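# Move pink garment from laundry bag into bin

## Task

Remove the pink garment from the open laundry bag and place all of it inside the bin; when finished, the second garment must still lie fully within the bag, the bag must rest on the table either standing or lying on its side, and both grippers must have released everything and backed away.

## Robot and tools

Robot: two arms, left_arm and right_arm, each ending in a two-finger parallel gripper with a wrist camera. Fixed cameras are cam_high and cam_low; wrist cameras are cam_left_wrist and cam_right_wrist, all 896x504. A camera stand sits behind the arms; never strike it, the table or other heavy fixed items hard.

Frame: the scene frame has its origin at table-top height, halfway between the nominal arm bases. +z is up, +x points out over the table, and left_arm is on the +y side (this does not match image left/right). Actual bases: left_arm near (+0.031, +0.262, 0) m, right_arm near (-0.039, -0.358, 0) m. Each gripper's fingers extend along its own +z and spread along its own y. The reported end_effector_position is the spot between the finger pads, just under 1 cm behind the tips; positions and quaternions (wxyz) are in the scene frame and can be a few cm off, more when the arm reaches far.

The 14-number row: every motion command uses one flat row of 14 numbers, each in [-1, 1], always covering both arms even if one stays still. Order: left dx, dy, dz, rx, ry, rz, opening, then the same seven for the right arm. dx..rz are an offset, not a pose: they are measured from that arm's Hand target as it stood when the action or move began, along scene-frame axes, and rx, ry, rz form a single rotation vector turning about the Hand target's position. Scale: 1.0 equals 0.6 m or 180 degrees. A translation longer than 1.0 gets shortened along its direction. Opening is absolute: +1 fully open (about 87 mm between pads), +0.5 about 69 mm, 0 about 43 mm, -0.5 about 18 mm, -1 closed. Sending 0 for an arm's opening really commands 43 mm, so to keep a gripper unchanged resend its current value. Six zeros for the pose re-request the existing Hand target.

execute_actions: argument actions is a list of actions; each action is a table of up to 15 rows (one row per 1/30 s step, 15 steps per action, 0.5 s). A short table repeats its final row. Every row is counted from the start pose of that action, not the previous row, and the next action starts anew from the current Hand target, so repeating an offset keeps moving. Optional cameras: list of names, ["all"], or []; an unknown name voids the call. An empty actions list returns images and the full state.

move: target is one 14-number row or a list of up to 15 rows; all rows are offsets from the same starting Hand targets. speed in m/s (0.002 to 2.9, default 0.25; rotation capped at twice that in rad/s), one value or one per target. blend in metres rounds corners of a list (0 means stop at each). opening_speed (0.2 or more, per second on the -1..+1 scale) ramps the fingers. blocking=false returns after about 0.5 s while motion continues. Paths are straight, ignore obstacles and the other arm, and last 0.5 to 10 s. Avoid passing near an arm's own base; go around it. The result adds a move: line such as done, off_target, moving, held or fault, plus limits (paced = clipped command, held = checks withheld steps).

wait: seconds from 0 to 10; arms hold their last command, a running move continues. stop: brakes a running move. zoom_image: camera plus region [x0, y0, x1, y1] in pixels, at most 504 by 504, on the newest image of that camera. read_manual: section "licences" only. finished_scene: scene = this scene's number; irreversible, so call only after the goal holds with the robot released and clear.

Results: Hand target is the last commanded pose after clipping (orientation is clipped to within 40 degrees of the measured one each step); the gripper often rests short of it, and the next command even of zeros asks again. Friction and gravity can leave the hand low, short or tilted, and small moves may go astray; check position and orientation after each move. grip_measured is the finger reading on the command scale; to grip, command about 0.04 below the reading at first contact. Pads push up to roughly 20 N. Joint torques are in joint order, include arm weight, and joints 1 to 3 wrap at ±28 N m. Joint velocities "within noise" means the arm is still. A MOTOR HOT line appears at 75 °C; at 90 °C that arm folds and idles, at 100 °C it collapses. Holding loads, stretched poses and pushing at unreachable targets heat motors. The scene runs on while you reply.

Avoid: anything leaving the table, dropping or releasing items while moving, fast impacts, hard pushes, and any contact or squeezing between the two arms or grippers (the clearance check does not protect grippers and cameras). An arm blocked by something keeps pushing until commanded back past the contact. Random brief nudges may shift loose objects.

Each tool is called after ">>>" by a JSON object that holds its "api" and its "payload", one argument or row to a line.

## Session

>>> {"api": "execute_actions", "payload": {
  "actions": []
}}

Scene clock: 0.00 s.
left_arm: end_effector_position=(+0.3152, +0.0884, +0.2230) grip_measured=+0.991 end_effector_quat_wxyz=(+0.587, +0.024, +0.777, -0.224) | right_arm: end_effector_position=(+0.2574, -0.2722, +0.2749) grip_measured=+0.970 end_effector_quat_wxyz=(+0.707, +0.179, +0.684, +0.005)
Joint positions: left_arm=[-0.609 0.847 0.618 0.013 -0.216 -0.381 0.995] | right_arm=[0.808 0.847 0.622 0.227 1.01 0.262 0.985]
Joint velocities: within noise
Joint torques (N m): no reading
Motor temperatures (°C): left_arm=[22 29 31 35 25 24 24] | right_arm=[24 33 36 38 26 27 23]
Heat: left arm: 35 °C; right arm: 38 °C.
Hand target: left_arm +0.3147, +0.0886, +0.2231; +0.586, +0.024, +0.779, -0.223 | right_arm +0.2577, -0.2719, +0.2836; +0.712, +0.185, +0.677, +0.013
Tool commands: left_gripper/opening=+1.0 right_gripper/opening=+1.0

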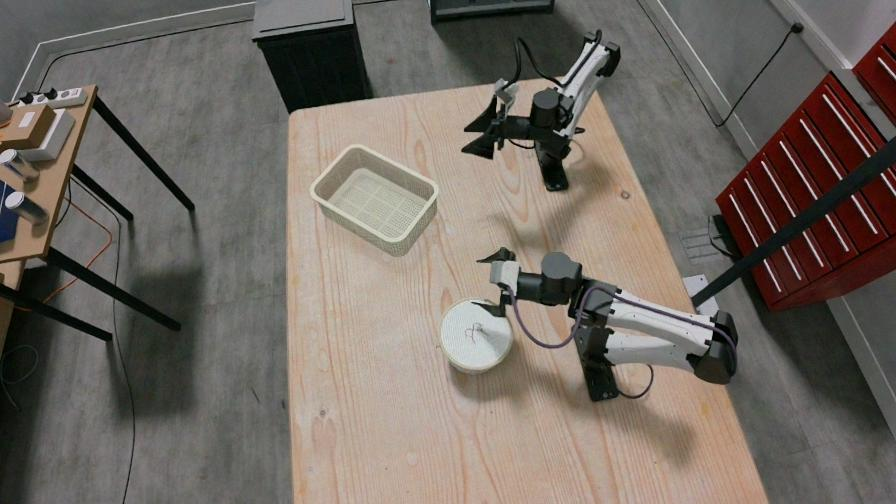

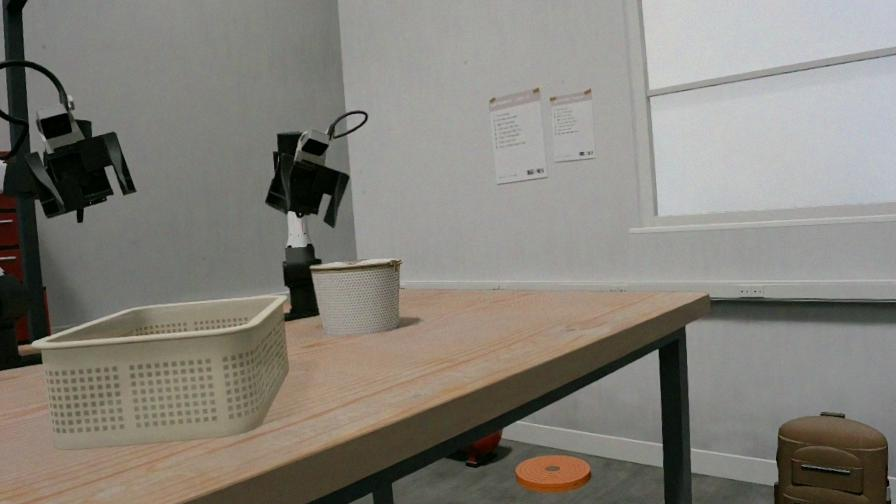

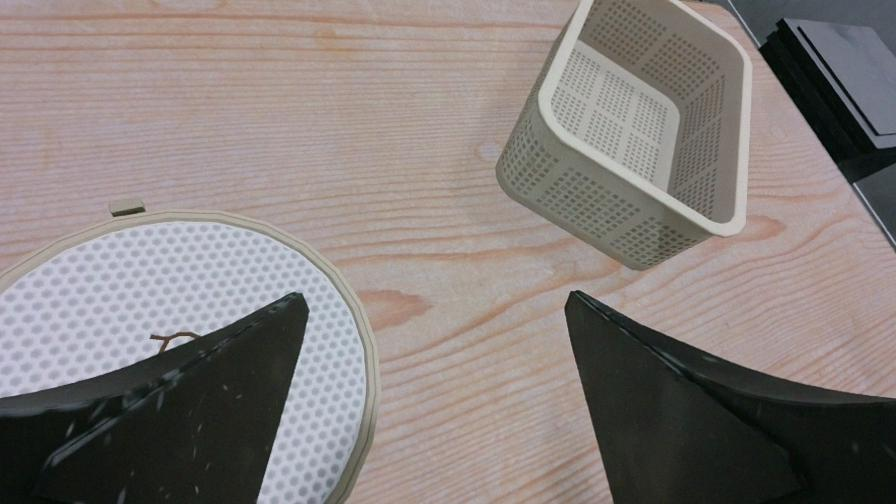

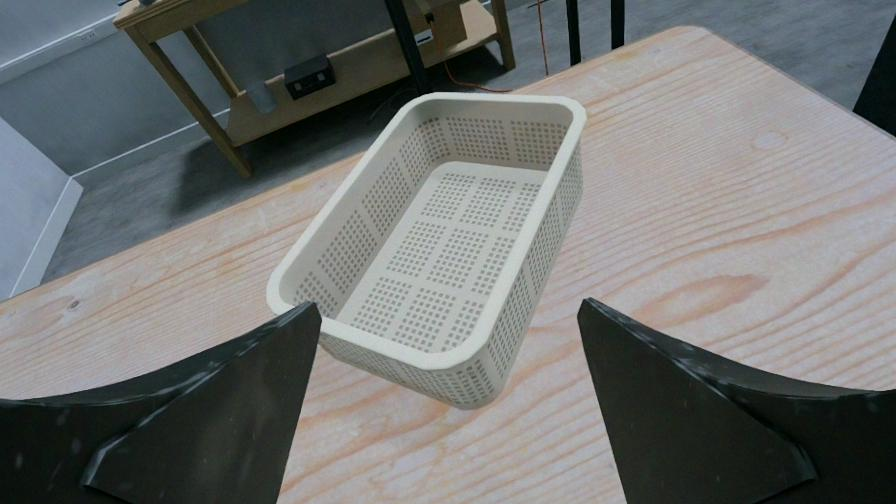

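>>> {"api": "zoom_image", "payload": {
  "camera": "cam_high",
  "region": [400, 260, 560, 400]
}}

>>> {"api": "zoom_image", "payload": {
  "camera": "cam_low",
  "region": [280, 220, 440, 360]
}}

>>> {"api": "zoom_image", "payload": {
  "camera": "cam_left_wrist",
  "region": [0, 150, 448, 504]
}}

Scaled by 3.150 from the camera's 896x504 image, which has a finer 1280x720 frame.

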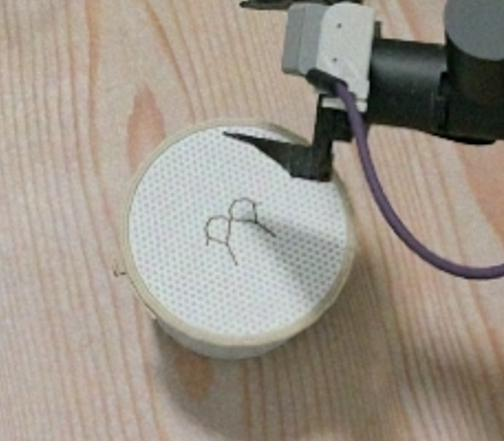

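Scaled by 3.150 from the camera's 896x504 image, which has a finer 1280x720 frame.

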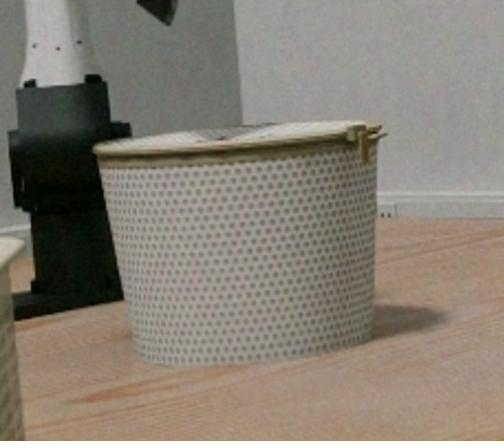

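Scaled by 1.125 from the camera's 896x504 image, which has a finer 1280x720 frame.

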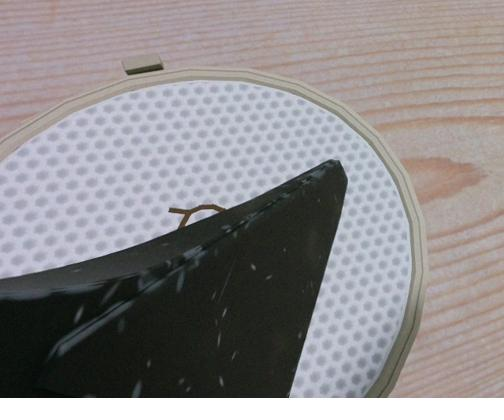

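>>> {"api": "zoom_image", "payload": {
  "camera": "cam_low",
  "region": [370, 245, 420, 295]
}}

>>> {"api": "zoom_image", "payload": {
  "camera": "cam_left_wrist",
  "region": [60, 170, 220, 270]
}}

>>> {"api": "zoom_image", "payload": {
  "camera": "cam_high",
  "region": [425, 320, 475, 370]
}}

Scaled by 10.080 from the camera's 896x504 image, which has a finer 1280x720 frame.

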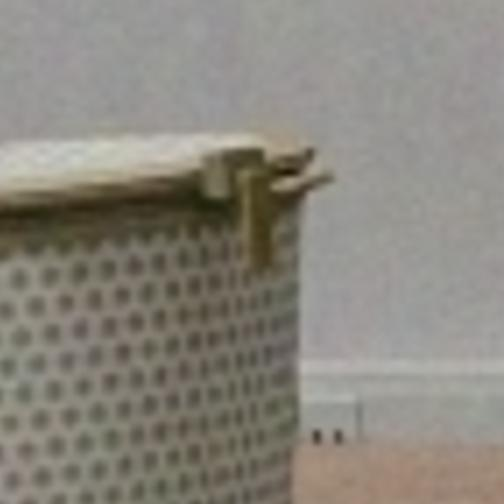

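Scaled by 3.150 from the camera's 896x504 image, which has a finer 1280x720 frame.

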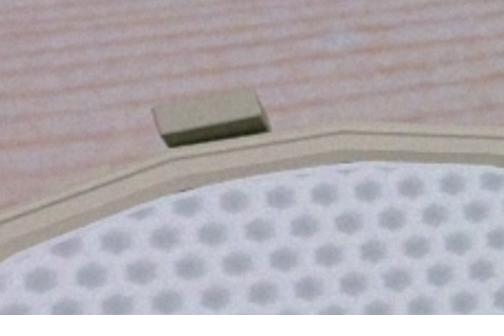

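Scaled by 10.080 from the camera's 896x504 image, which has a finer 1280x720 frame.

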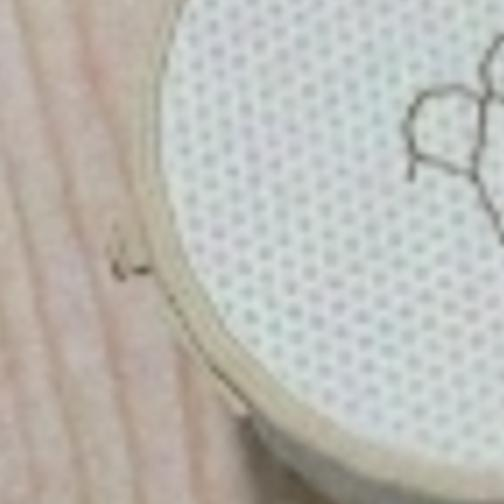

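>>> {"api": "move", "payload": {
  "target": [-0.1078, 0.1357, 0.1782, 0.1084, 0.0213, 0.0948, 1, 0.2705, 0.2532, -0.106, -0.0376, -0.1163, 0.6196, 1],
  "speed": 0.4,
  "cameras": ["cam_left_wrist", "cam_right_wrist"]
}}

Scene clock: 79.20 s.
left_arm: end_effector_position=(+0.2515, +0.1683, +0.3256) grip_measured=+0.991 end_effector_quat_wxyz=(+0.573, +0.005, +0.820, -0.001) | right_arm: end_effector_position=(+0.4214, -0.1208, +0.2125) grip_measured=+0.970 end_effector_quat_wxyz=(+0.490, -0.484, +0.479, +0.544)
Joint positions: left_arm=[-0.918 0.865 1.255 -0.932 -0.842 -0.417 0.995] | right_arm=[0.171 2.336 1.613 1.546 -1.471 0.868 0.985]
Joint torques (N m): left_arm=[-0.53 0.18 9.09 1.96 -0.41 -0.13] | right_arm=[0.31 -12.18 8.35 0.91 0.15 0.12]
Motor temperatures (°C): left_arm=[22 29 39 44 25 24 24] | right_arm=[24 32 44 42 26 27 23]
Heat: left arm: 44 °C; right arm: 44 °C.
Hand target: left_arm +0.2501, +0.1701, +0.3301; +0.574, +0.000, +0.819, +0.000 | right_arm +0.4201, -0.1201, +0.2200; +0.492, -0.492, +0.413, +0.587
Off the commanded pose: left_arm 0.005 m, 1 deg | right_arm 0.008 m, 9 deg.
joint sent to its limit (right arm) — joint 4 (wrist pitch), upper limit. The joint targets are off in orientation, not in position.
move: off_target (right_arm)
camera_calibration:
cam_left_wrist: T_world_to_cam=[[-0.0339554, -0.99941, -0.00517791, 0.174346], [-0.945865, 0.0338086, -0.322793, 0.356522], [0.322778, -0.00606297, -0.946455, 0.373103], [0, 0, 0, 1]] pos_world=[0.222713, 0.164452, 0.469111]
cam_right_wrist: T_world_to_cam=[[0.995709, 0.0748186, -0.0544611, -0.395244], [0.014143, -0.704626, -0.709438, 0.0815801], [-0.0914539, 0.705624, -0.70266, 0.416861], [0, 0, 0, 1]] pos_world=[0.430517, -0.207092, 0.329262]
Images, in order (width x height): cam_left_wrist 896x504, cam_right_wrist 896x504.

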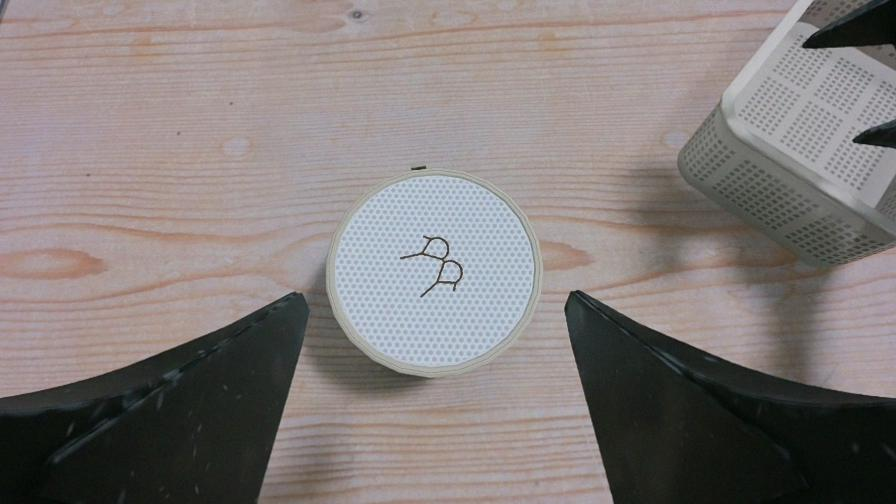

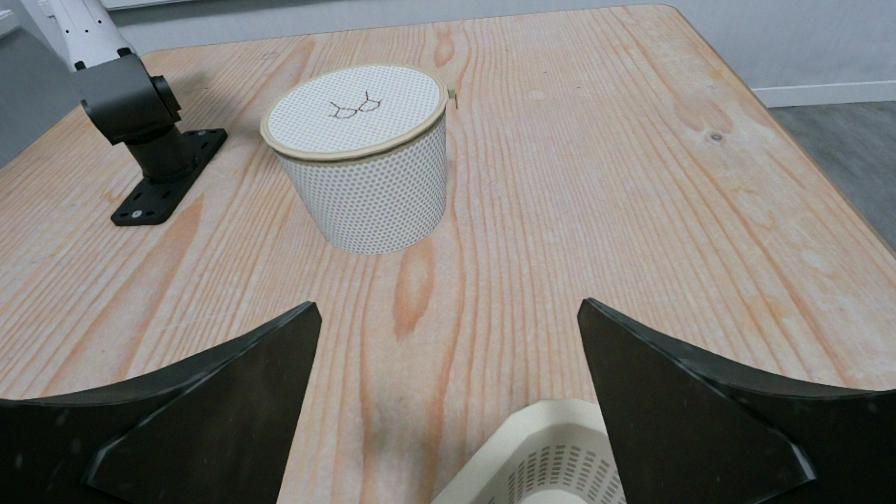

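>>> {"api": "zoom_image", "payload": {
  "camera": "cam_right_wrist",
  "region": [245, 50, 485, 185]
}}

>>> {"api": "zoom_image", "payload": {
  "camera": "cam_left_wrist",
  "region": [315, 150, 555, 390]
}}

Scaled by 2.100 from the camera's 896x504 image, which has a finer 1280x720 frame.

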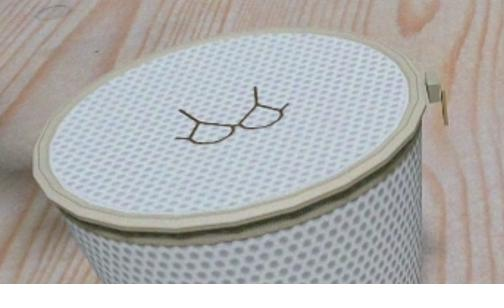

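Scaled by 2.100 from the camera's 896x504 image, which has a finer 1280x720 frame.

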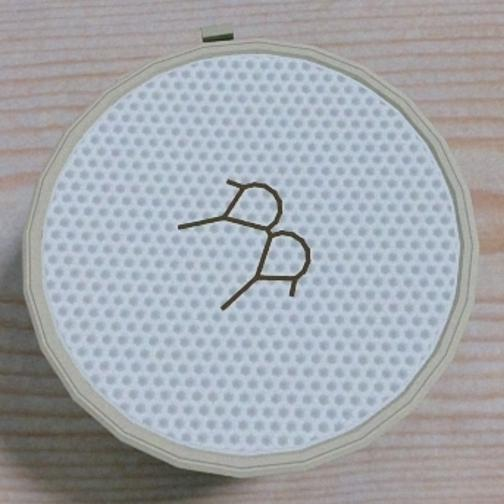

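>>> {"api": "execute_actions", "payload": {
  "actions": []
}}

>>> {"api": "zoom_image", "payload": {
  "camera": "cam_low",
  "region": [380, 250, 410, 280]
}}

>>> {"api": "zoom_image", "payload": {
  "camera": "cam_low",
  "region": [305, 255, 345, 285]
}}

>>> {"api": "zoom_image", "payload": {
  "camera": "cam_left_wrist",
  "region": [320, 160, 440, 280]
}}

>>> {"api": "zoom_image", "payload": {
  "camera": "cam_left_wrist",
  "region": [320, 270, 440, 390]
}}

>>> {"api": "zoom_image", "payload": {
  "camera": "cam_left_wrist",
  "region": [430, 270, 550, 390]
}}

>>> {"api": "zoom_image", "payload": {
  "camera": "cam_left_wrist",
  "region": [430, 160, 550, 280]
}}

Scene clock: 105.00 s.
left_arm: end_effector_position=(+0.2514, +0.1683, +0.3255) grip_measured=+0.991 end_effector_quat_wxyz=(+0.573, +0.005, +0.820, -0.001) | right_arm: end_effector_position=(+0.4213, -0.1208, +0.2125) grip_measured=+0.970 end_effector_quat_wxyz=(+0.490, -0.484, +0.479, +0.544)
Joint positions: left_arm=[-0.918 0.865 1.255 -0.932 -0.842 -0.418 0.995] | right_arm=[0.171 2.336 1.613 1.546 -1.471 0.869 0.985]
Joint velocities: within noise
Joint torques (N m): left_arm=[-0.54 0.2 9.07 1.91 -0.39 -0.15] | right_arm=[0.31 -12.18 8.34 0.92 0.17 0.13]
Motor temperatures (°C): left_arm=[22 28 37 43 25 24 24] | right_arm=[24 43 45 40 26 27 23]
Heat: left arm: 43 °C; right arm: 45 °C.
Hand target: left_arm +0.2500, +0.1701, +0.3300; +0.574, +0.000, +0.819, -0.001 | right_arm +0.4201, -0.1201, +0.2200; +0.493, -0.492, +0.413, +0.587
Tool commands: left_gripper/opening=+1.0 right_gripper/opening=+1.0
Off the commanded pose: left_arm 0.005 m, 1 deg | right_arm 0.008 m, 9 deg.
camera_calibration:
cam_left_wrist: T_world_to_cam=[[-0.0337671, -0.999417, -0.00510542, 0.174371], [-0.945944, 0.0336083, -0.322585, 0.356472], [0.322568, -0.00606331, -0.946527, 0.373183], [0, 0, 0, 1]] pos_world=[0.222714, 0.164552, 0.469111]
cam_right_wrist: T_world_to_cam=[[0.995686, 0.074819, -0.0548863, -0.395087], [0.0138362, -0.704594, -0.709476, 0.0818031], [-0.0917548, 0.705656, -0.702589, 0.417044], [0, 0, 0, 1]] pos_world=[0.430517, -0.207092, 0.329363]

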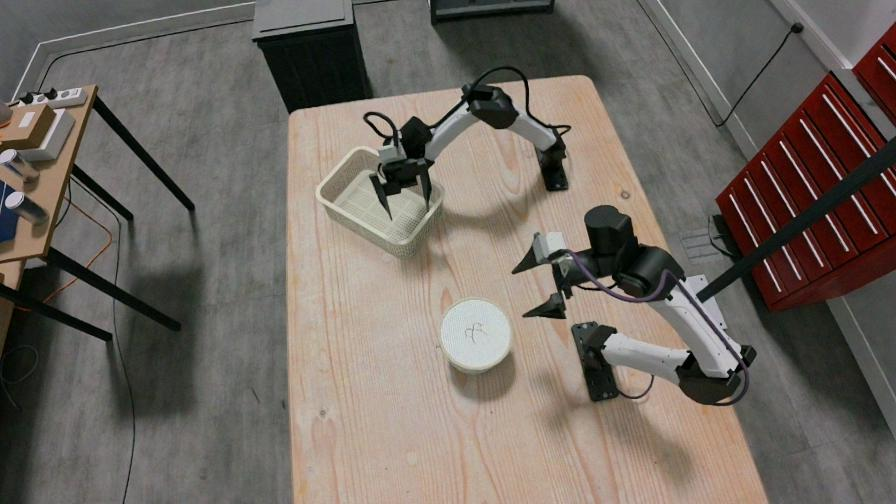

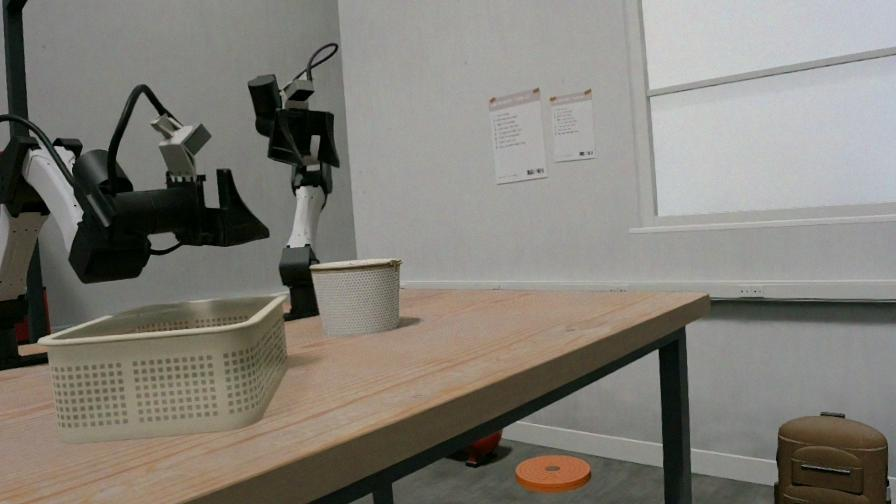

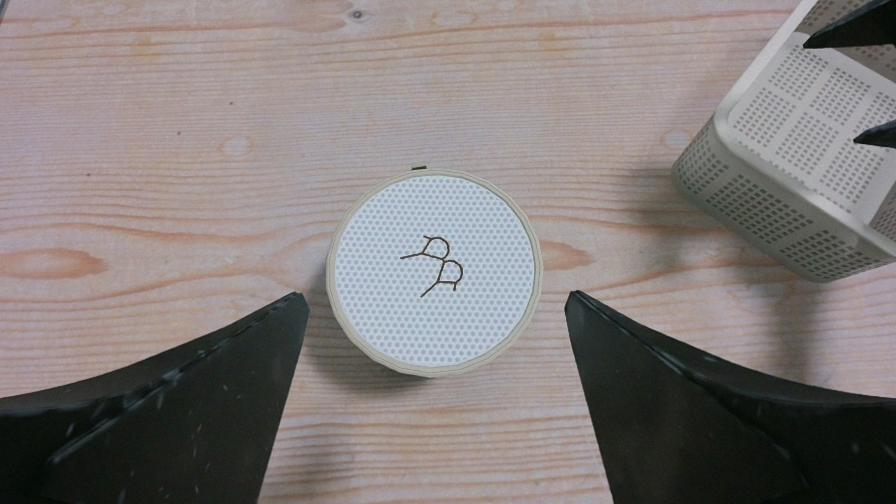

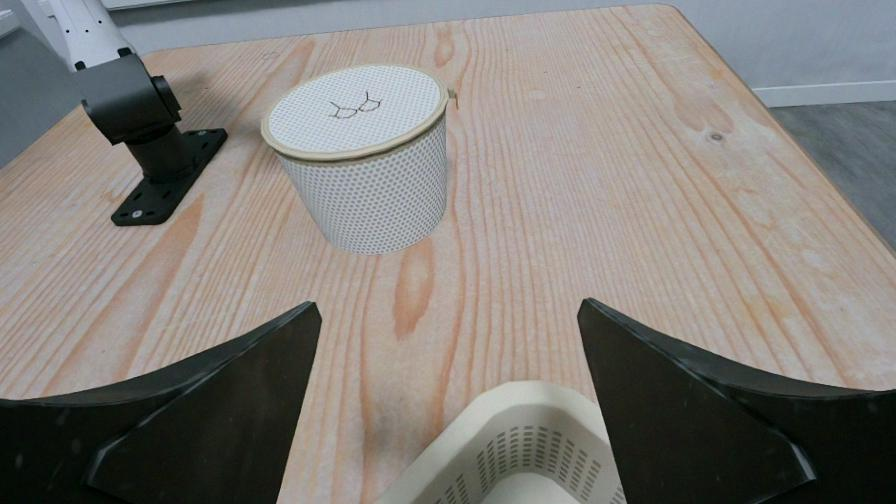

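Scaled by 16.800 from the camera's 896x504 image, which has a finer 1280x720 frame.

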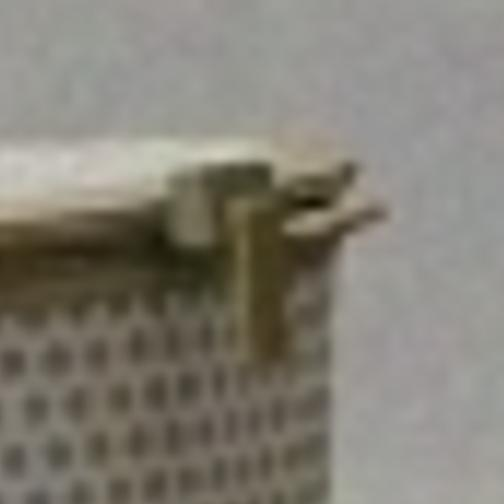

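Scaled by 12.600 from the camera's 896x504 image, which has a finer 1280x720 frame.

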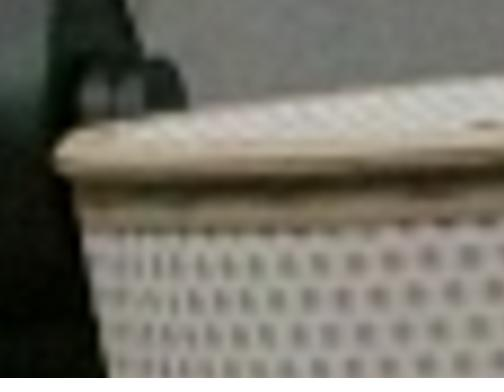

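Scaled by 4.200 from the camera's 896x504 image, which has a finer 1280x720 frame.

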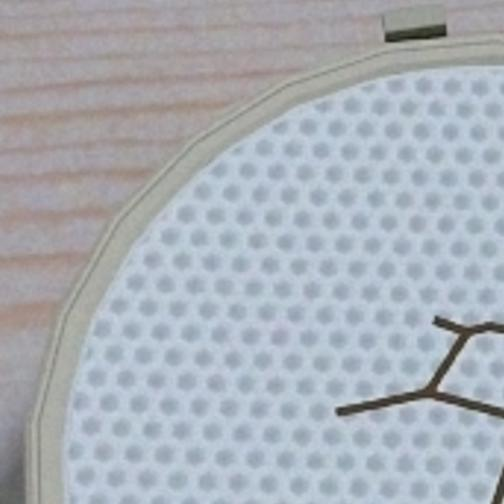

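Scaled by 4.200 from the camera's 896x504 image, which has a finer 1280x720 frame.

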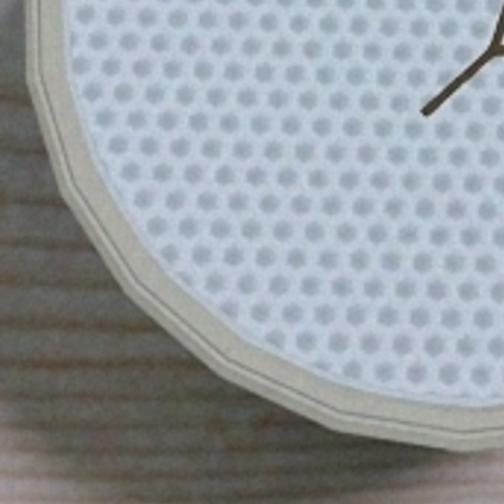

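Scaled by 4.200 from the camera's 896x504 image, which has a finer 1280x720 frame.

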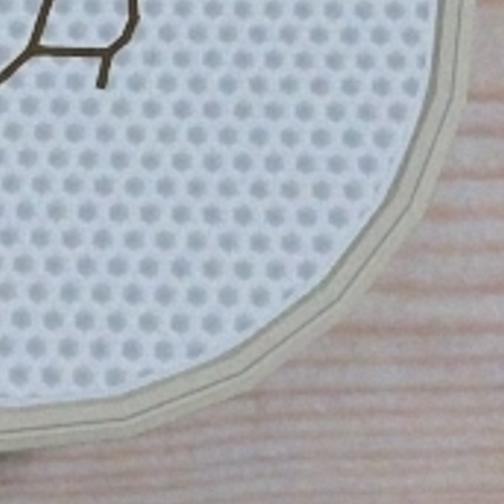

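Scaled by 4.200 from the camera's 896x504 image, which has a finer 1280x720 frame.

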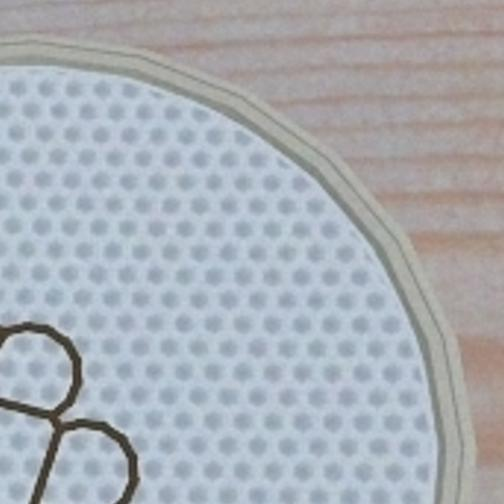

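>>> {"api": "move", "payload": {
  "target": [0, 0, 0, 0, 0, 0, 1, -0.3668, 0.1502, -0.0333, 0.0275, -0.0048, -0.2218, 1],
  "speed": 0.4,
  "cameras": ["cam_right_wrist"]
}}

>>> {"api": "zoom_image", "payload": {
  "camera": "cam_right_wrist",
  "region": [300, 20, 700, 300]
}}

Scene clock: 150.27 s.
left_arm: end_effector_position=(+0.2514, +0.1682, +0.3255) grip_measured=+0.991 end_effector_quat_wxyz=(+0.573, +0.005, +0.820, -0.001) | right_arm: end_effector_position=(+0.1985, -0.0314, +0.1875) grip_measured=+0.970 end_effector_quat_wxyz=(+0.674, -0.308, +0.539, +0.399)
Joint positions: left_arm=[-0.918 0.865 1.255 -0.932 -0.842 -0.418 0.995] | right_arm=[0.894 1.529 0.33 1.434 -0.201 0.063 0.985]
Joint torques (N m): left_arm=[-0.53 0.2 9.09 1.92 -0.39 -0.15] | right_arm=[0.66 -6.11 6.87 1.68 0.06 -0.08]
Motor temperatures (°C): left_arm=[22 28 36 44 25 24 23] | right_arm=[24 51 46 39 26 27 23]
Heat: left arm: 44 °C; right arm: 51 °C.
Hand target: left_arm +0.2500, +0.1700, +0.3300; +0.574, +0.000, +0.819, -0.001 | right_arm +0.1999, -0.0300, +0.2001; +0.687, -0.305, +0.527, +0.397
Off the commanded pose: left_arm 0.005 m, 1 deg | right_arm 0.013 m, 2 deg.
move: off_target (right_arm)
camera_calibration:
cam_right_wrist: T_world_to_cam=[[0.878626, -0.477107, -0.0196072, -0.181997], [-0.292825, -0.505913, -0.81136, 0.216255], [0.377186, 0.718624, -0.584217, 0.200989], [0, 0, 0, 1]] pos_world=[0.147422, -0.121861, 0.289313]
Images, in order (width x height): cam_right_wrist 896x504.

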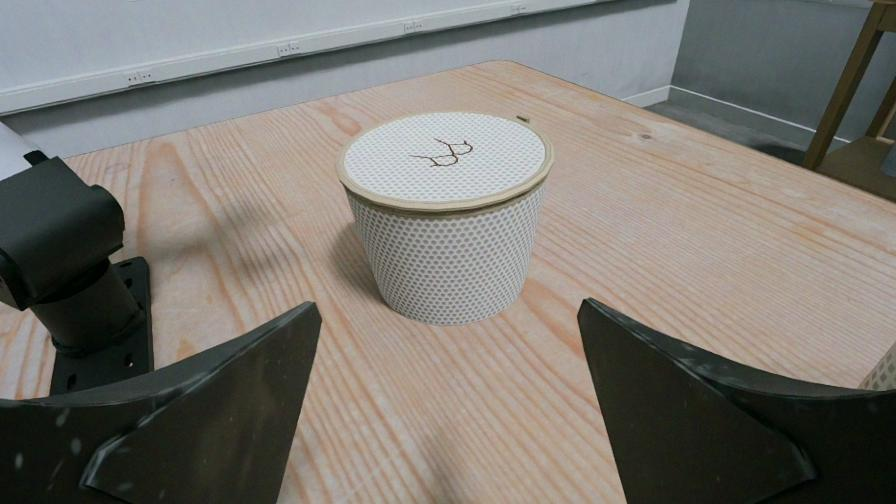

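Scaled by 1.260 from the camera's 896x504 image, which has a finer 1280x720 frame.

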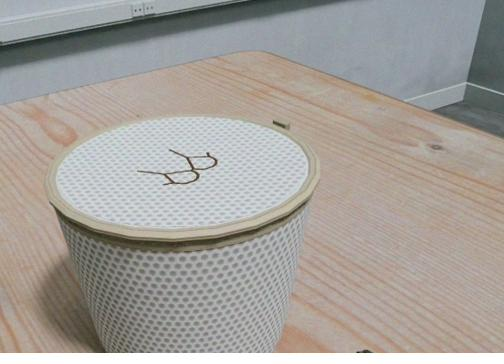

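>>> {"api": "zoom_image", "payload": {
  "camera": "cam_right_wrist",
  "region": [330, 130, 450, 240]
}}

>>> {"api": "zoom_image", "payload": {
  "camera": "cam_right_wrist",
  "region": [440, 100, 570, 230]
}}

Scaled by 4.200 from the camera's 896x504 image, which has a finer 1280x720 frame.

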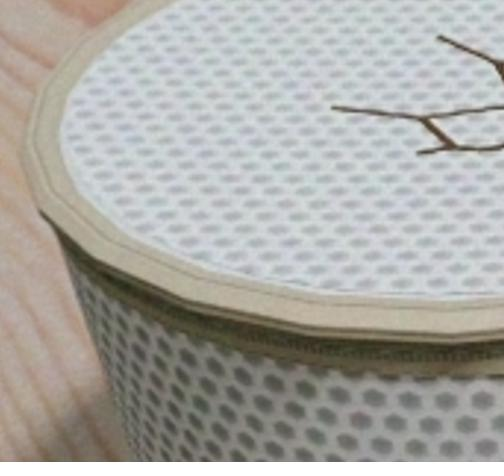

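Scaled by 3.877 from the camera's 896x504 image, which has a finer 1280x720 frame.

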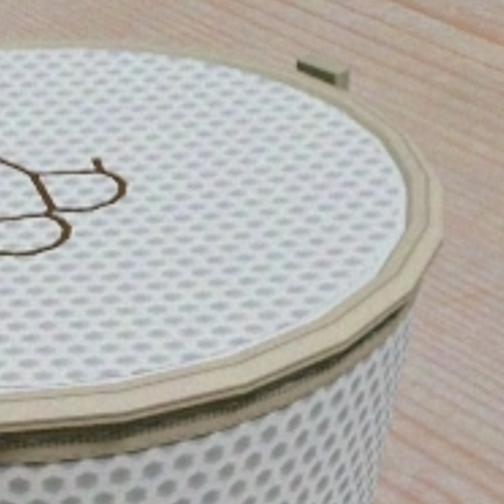

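>>> {"api": "move", "payload": {
  "target": [0.28, 0.0217, -0.2167, -0.0187, 0.3051, 0.0358, 0, 0, 0, 0, 0, 0, 0, 1],
  "speed": 0.3,
  "cameras": ["cam_left_wrist", "cam_right_wrist", "cam_low"]
}}

Scene clock: 197.27 s.
left_arm: end_effector_position=(+0.4184, +0.1841, +0.2015) grip_measured=+0.000 end_effector_quat_wxyz=(+0.139, -0.067, +0.988, +0.011) | right_arm: end_effector_position=(+0.1985, -0.0315, +0.1874) grip_measured=+0.970 end_effector_quat_wxyz=(+0.674, -0.308, +0.539, +0.399)
Joint positions: left_arm=[-0.199 2.032 2.213 -1.488 -0.096 -0.33 0.5] | right_arm=[0.894 1.529 0.33 1.434 -0.201 0.063 0.985]
Joint torques (N m): left_arm=[0.18 -10.43 8.91 0.93 0.1 0.13] | right_arm=[0.68 -6.09 6.89 1.68 0.06 -0.09]
Motor temperatures (°C): left_arm=[22 28 37 44 25 24 23] | right_arm=[23 40 43 42 26 26 23]
Heat: left arm: 44 °C; right arm: 43 °C.
Hand target: left_arm +0.4181, +0.1830, +0.2001; +0.131, -0.061, +0.990, +0.007 | right_arm +0.1999, -0.0300, +0.2000; +0.687, -0.305, +0.527, +0.397
Off the commanded pose: left_arm 0.002 m, 1 deg | right_arm 0.013 m, 2 deg.
move: off_target (right_arm)
camera_calibration:
cam_left_wrist: T_world_to_cam=[[0.120693, -0.992563, 0.015869, 0.125028], [-0.814413, -0.0898652, 0.573284, 0.261005], [-0.567595, -0.0821156, -0.819203, 0.562728], [0, 0, 0, 1]] pos_world=[0.516877, 0.193762, 0.309374]
cam_right_wrist: T_world_to_cam=[[0.878403, -0.477524, -0.0194729, -0.182054], [-0.293106, -0.50609, -0.811149, 0.216213], [0.377488, 0.718223, -0.584516, 0.200981], [0, 0, 0, 1]] pos_world=[0.147422, -0.121861, 0.289313]
Images, in order (width x height): cam_low 896x504, cam_left_wrist 896x504, cam_right_wrist 896x504.

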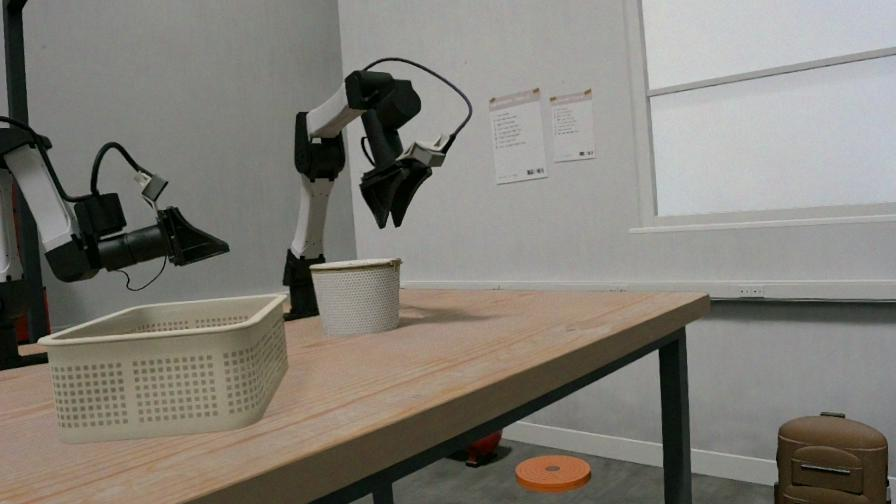

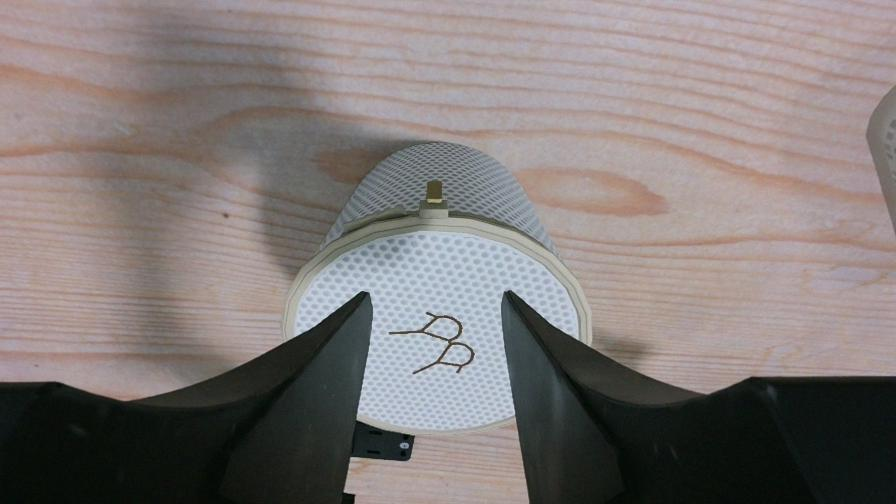

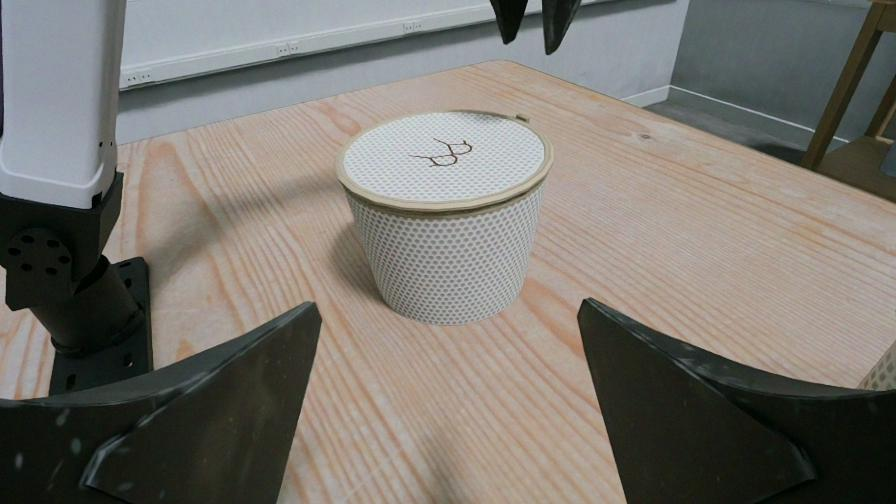

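Excellent view of the slider from the far side. Zoom.

>>> {"api": "zoom_image", "payload": {
  "camera": "cam_left_wrist",
  "region": [310, 130, 570, 270]
}}

>>> {"api": "zoom_image", "payload": {
  "camera": "cam_left_wrist",
  "region": [390, 170, 480, 230]
}}

Scaled by 1.938 from the camera's 896x504 image, which has a finer 1280x720 frame.

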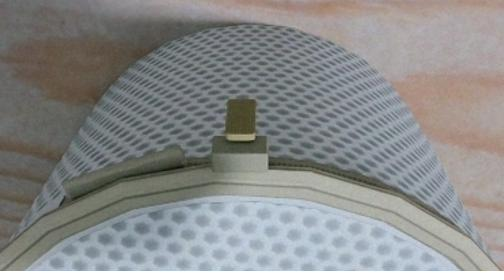

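Scaled by 5.600 from the camera's 896x504 image, which has a finer 1280x720 frame.

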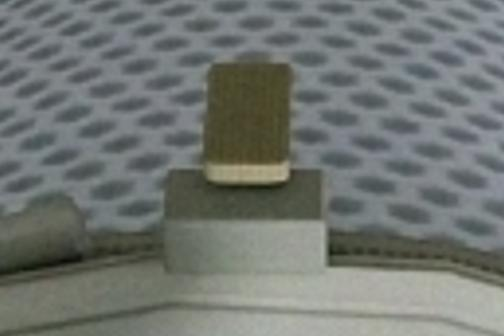

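>>> {"api": "move", "payload": {
  "target": [-0.2302, 0.3617, 0.2, 0.0102, -0.1665, -0.038, 0, 0.055, 0.185, -0.1333, 0.2114, 0.4541, 0.0433, 0],
  "speed": 0.35,
  "cameras": ["all"]
}}

Scene clock: 258.30 s.
left_arm: end_effector_position=(+0.2816, +0.4015, +0.3161) grip_measured=+0.000 end_effector_quat_wxyz=(+0.381, -0.005, +0.924, +0.001) | right_arm: end_effector_position=(+0.2318, +0.0755, +0.1133) grip_measured=+0.000 end_effector_quat_wxyz=(+0.213, +0.212, +0.682, +0.667)
Joint positions: left_arm=[0.734 1.369 1.801 -1.36 0.481 0.552 0.5] | right_arm=[0.96 2.08 0.733 1.328 -0.046 1.563 0.5]
Joint torques (N m): left_arm=[0.5 -4.42 8.5 1.58 0.46 0.14] | right_arm=[0.66 -8.5 6.83 1.84 -0.05 0.05]
Motor temperatures (°C): left_arm=[22 36 39 39 25 24 23] | right_arm=[23 37 42 43 26 26 23]
Heat: left arm: 39 °C; right arm: 43 °C.
Hand target: left_arm +0.2799, +0.4000, +0.3201; +0.383, +0.000, +0.924, -0.001 | right_arm +0.2330, +0.0810, +0.1200; +0.212, +0.213, +0.674, +0.674
Off the commanded pose: left_arm 0.005 m, 1 deg | right_arm 0.009 m, 1 deg.
move: done
camera_calibration:
cam_left_wrist: T_world_to_cam=[[-0.0114324, -0.999878, 0.0106185, 0.397266], [-0.993978, 0.0125211, 0.108867, 0.259709], [-0.108986, -0.00930994, -0.994, 0.49383], [0, 0, 0, 1]] pos_world=[0.316508, 0.398563, 0.458375]
cam_right_wrist: T_world_to_cam=[[-0.00366676, -0.0036811, -0.999987, 0.118207], [-0.970297, -0.241877, 0.00444828, 0.264623], [-0.24189, 0.9703, -0.00268486, 0.126892], [0, 0, 0, 1]] pos_world=[0.287891, -0.0586819, 0.117369]

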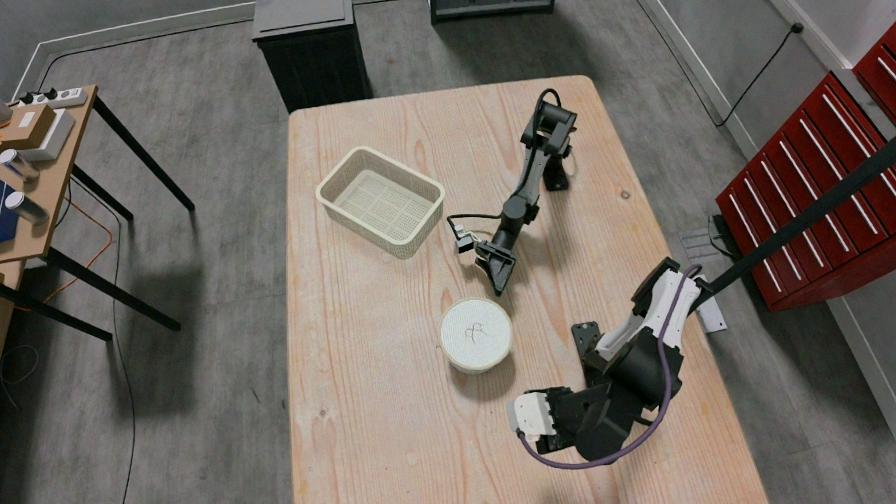

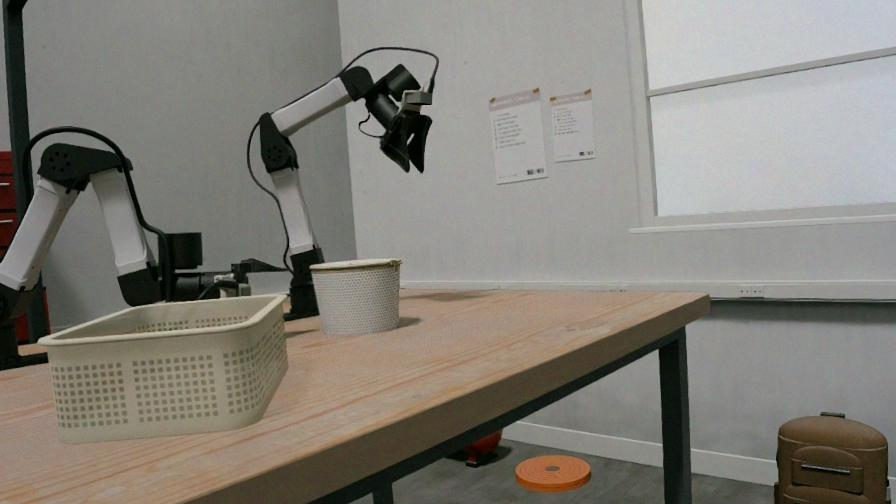

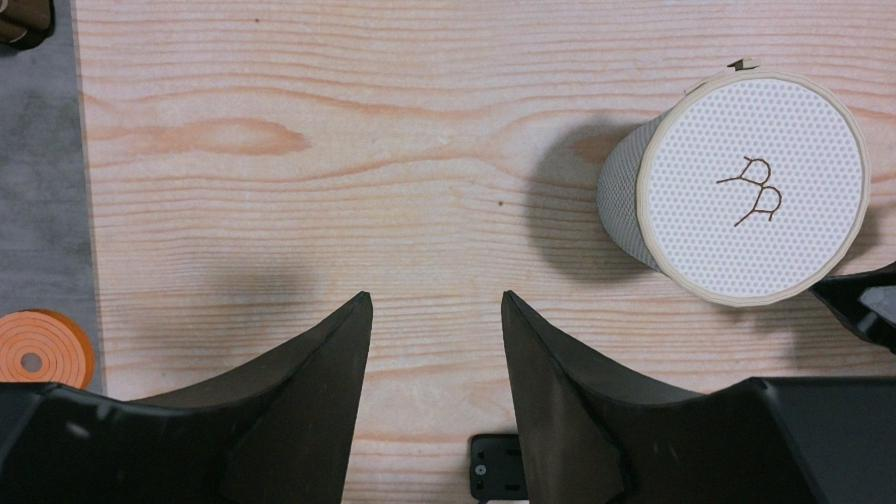

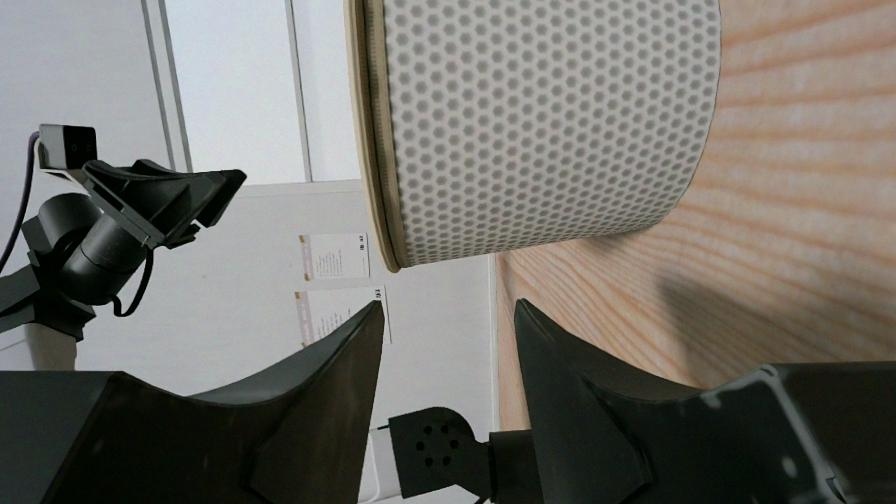

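>>> {"api": "zoom_image", "payload": {
  "camera": "cam_right_wrist",
  "region": [330, 150, 450, 290]
}}

>>> {"api": "zoom_image", "payload": {
  "camera": "cam_left_wrist",
  "region": [590, 40, 896, 330]
}}

Scaled by 3.600 from the camera's 896x504 image, which has a finer 1280x720 frame.

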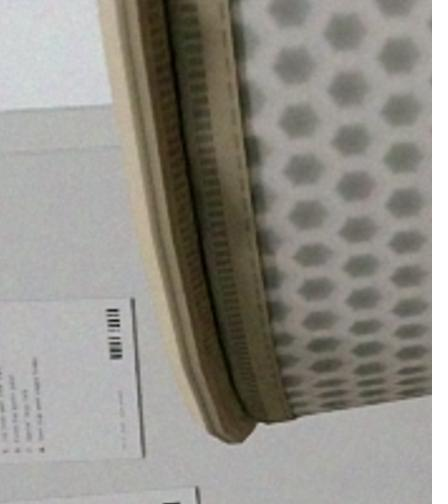

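Scaled by 1.647 from the camera's 896x504 image, which has a finer 1280x720 frame.

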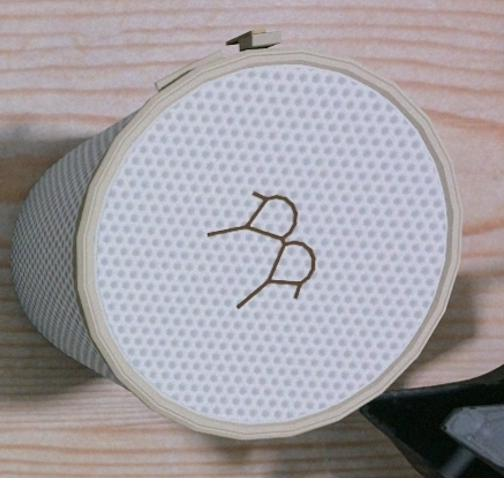

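>>> {"api": "move", "payload": {
  "target": [0, 0, 0, 0, 0, 0, 0, 0.0287, 0.041, 0.0712, 0, 0, 0, 0],
  "speed": 0.15,
  "cameras": ["cam_right_wrist", "cam_left_wrist"]
}}

>>> {"api": "zoom_image", "payload": {
  "camera": "cam_right_wrist",
  "region": [340, 150, 600, 330]
}}

Scene clock: 303.00 s.
left_arm: end_effector_position=(+0.2816, +0.4014, +0.3161) grip_measured=+0.000 end_effector_quat_wxyz=(+0.381, -0.005, +0.925, +0.001) | right_arm: end_effector_position=(+0.2498, +0.1019, +0.1380) grip_measured=+0.000 end_effector_quat_wxyz=(+0.207, +0.215, +0.692, +0.657)
Joint positions: left_arm=[0.734 1.369 1.801 -1.36 0.482 0.552 0.5] | right_arm=[0.964 2.036 0.889 1.096 -0.046 1.564 0.5]
Joint torques (N m): left_arm=[0.5 -4.38 8.51 1.61 0.47 0.12] | right_arm=[0.62 -12.18 7.57 1.85 -0.01 0.05]
Motor temperatures (°C): left_arm=[22 31 39 41 25 24 23] | right_arm=[23 39 43 43 25 26 23]
Heat: left arm: 41 °C; right arm: 43 °C.
Hand target: left_arm +0.2799, +0.4001, +0.3201; +0.383, +0.000, +0.924, -0.001 | right_arm +0.2502, +0.1056, +0.1627; +0.212, +0.213, +0.675, +0.674
Off the commanded pose: left_arm 0.005 m, 1 deg | right_arm 0.025 m, 3 deg.
move: off_target (right_arm)
camera_calibration:
cam_left_wrist: T_world_to_cam=[[-0.0122378, -0.999869, 0.0106044, 0.397423], [-0.993968, 0.0133201, 0.108861, 0.259391], [-0.108988, -0.00920819, -0.994, 0.493789], [0, 0, 0, 1]] pos_world=[0.316507, 0.398463, 0.458375]
cam_right_wrist: T_world_to_cam=[[-0.0240766, -0.0279811, -0.999318, 0.150362], [-0.969116, -0.244751, 0.030202, 0.284813], [-0.245429, 0.969182, -0.0212241, 0.109206], [0, 0, 0, 1]] pos_world=[0.306439, -0.0319256, 0.143975]
Images, in order (width x height): cam_left_wrist 896x504, cam_right_wrist 896x504.

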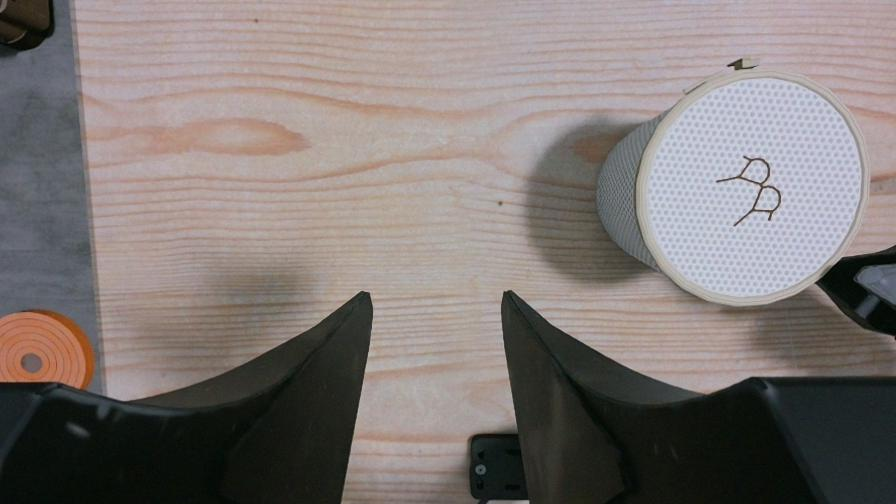

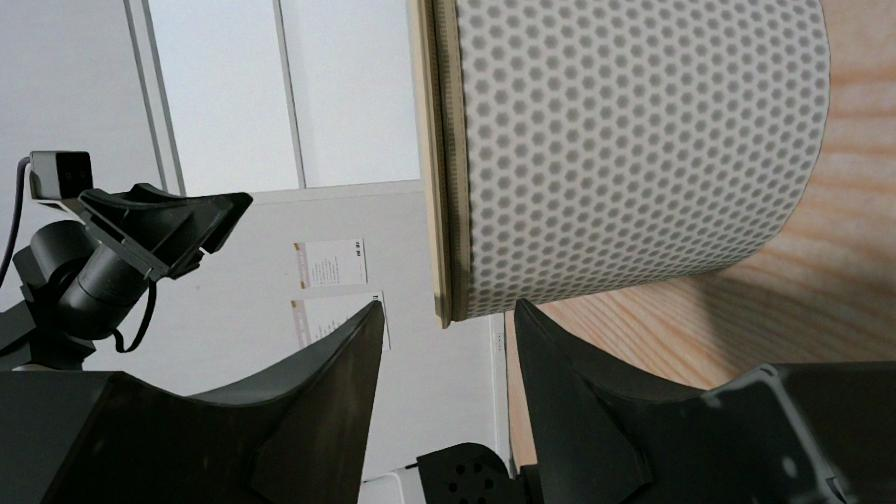

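Scaled by 1.938 from the camera's 896x504 image, which has a finer 1280x720 frame.

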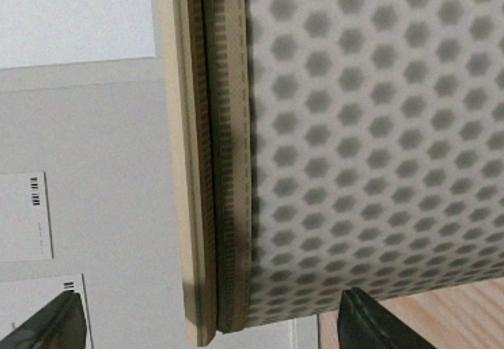

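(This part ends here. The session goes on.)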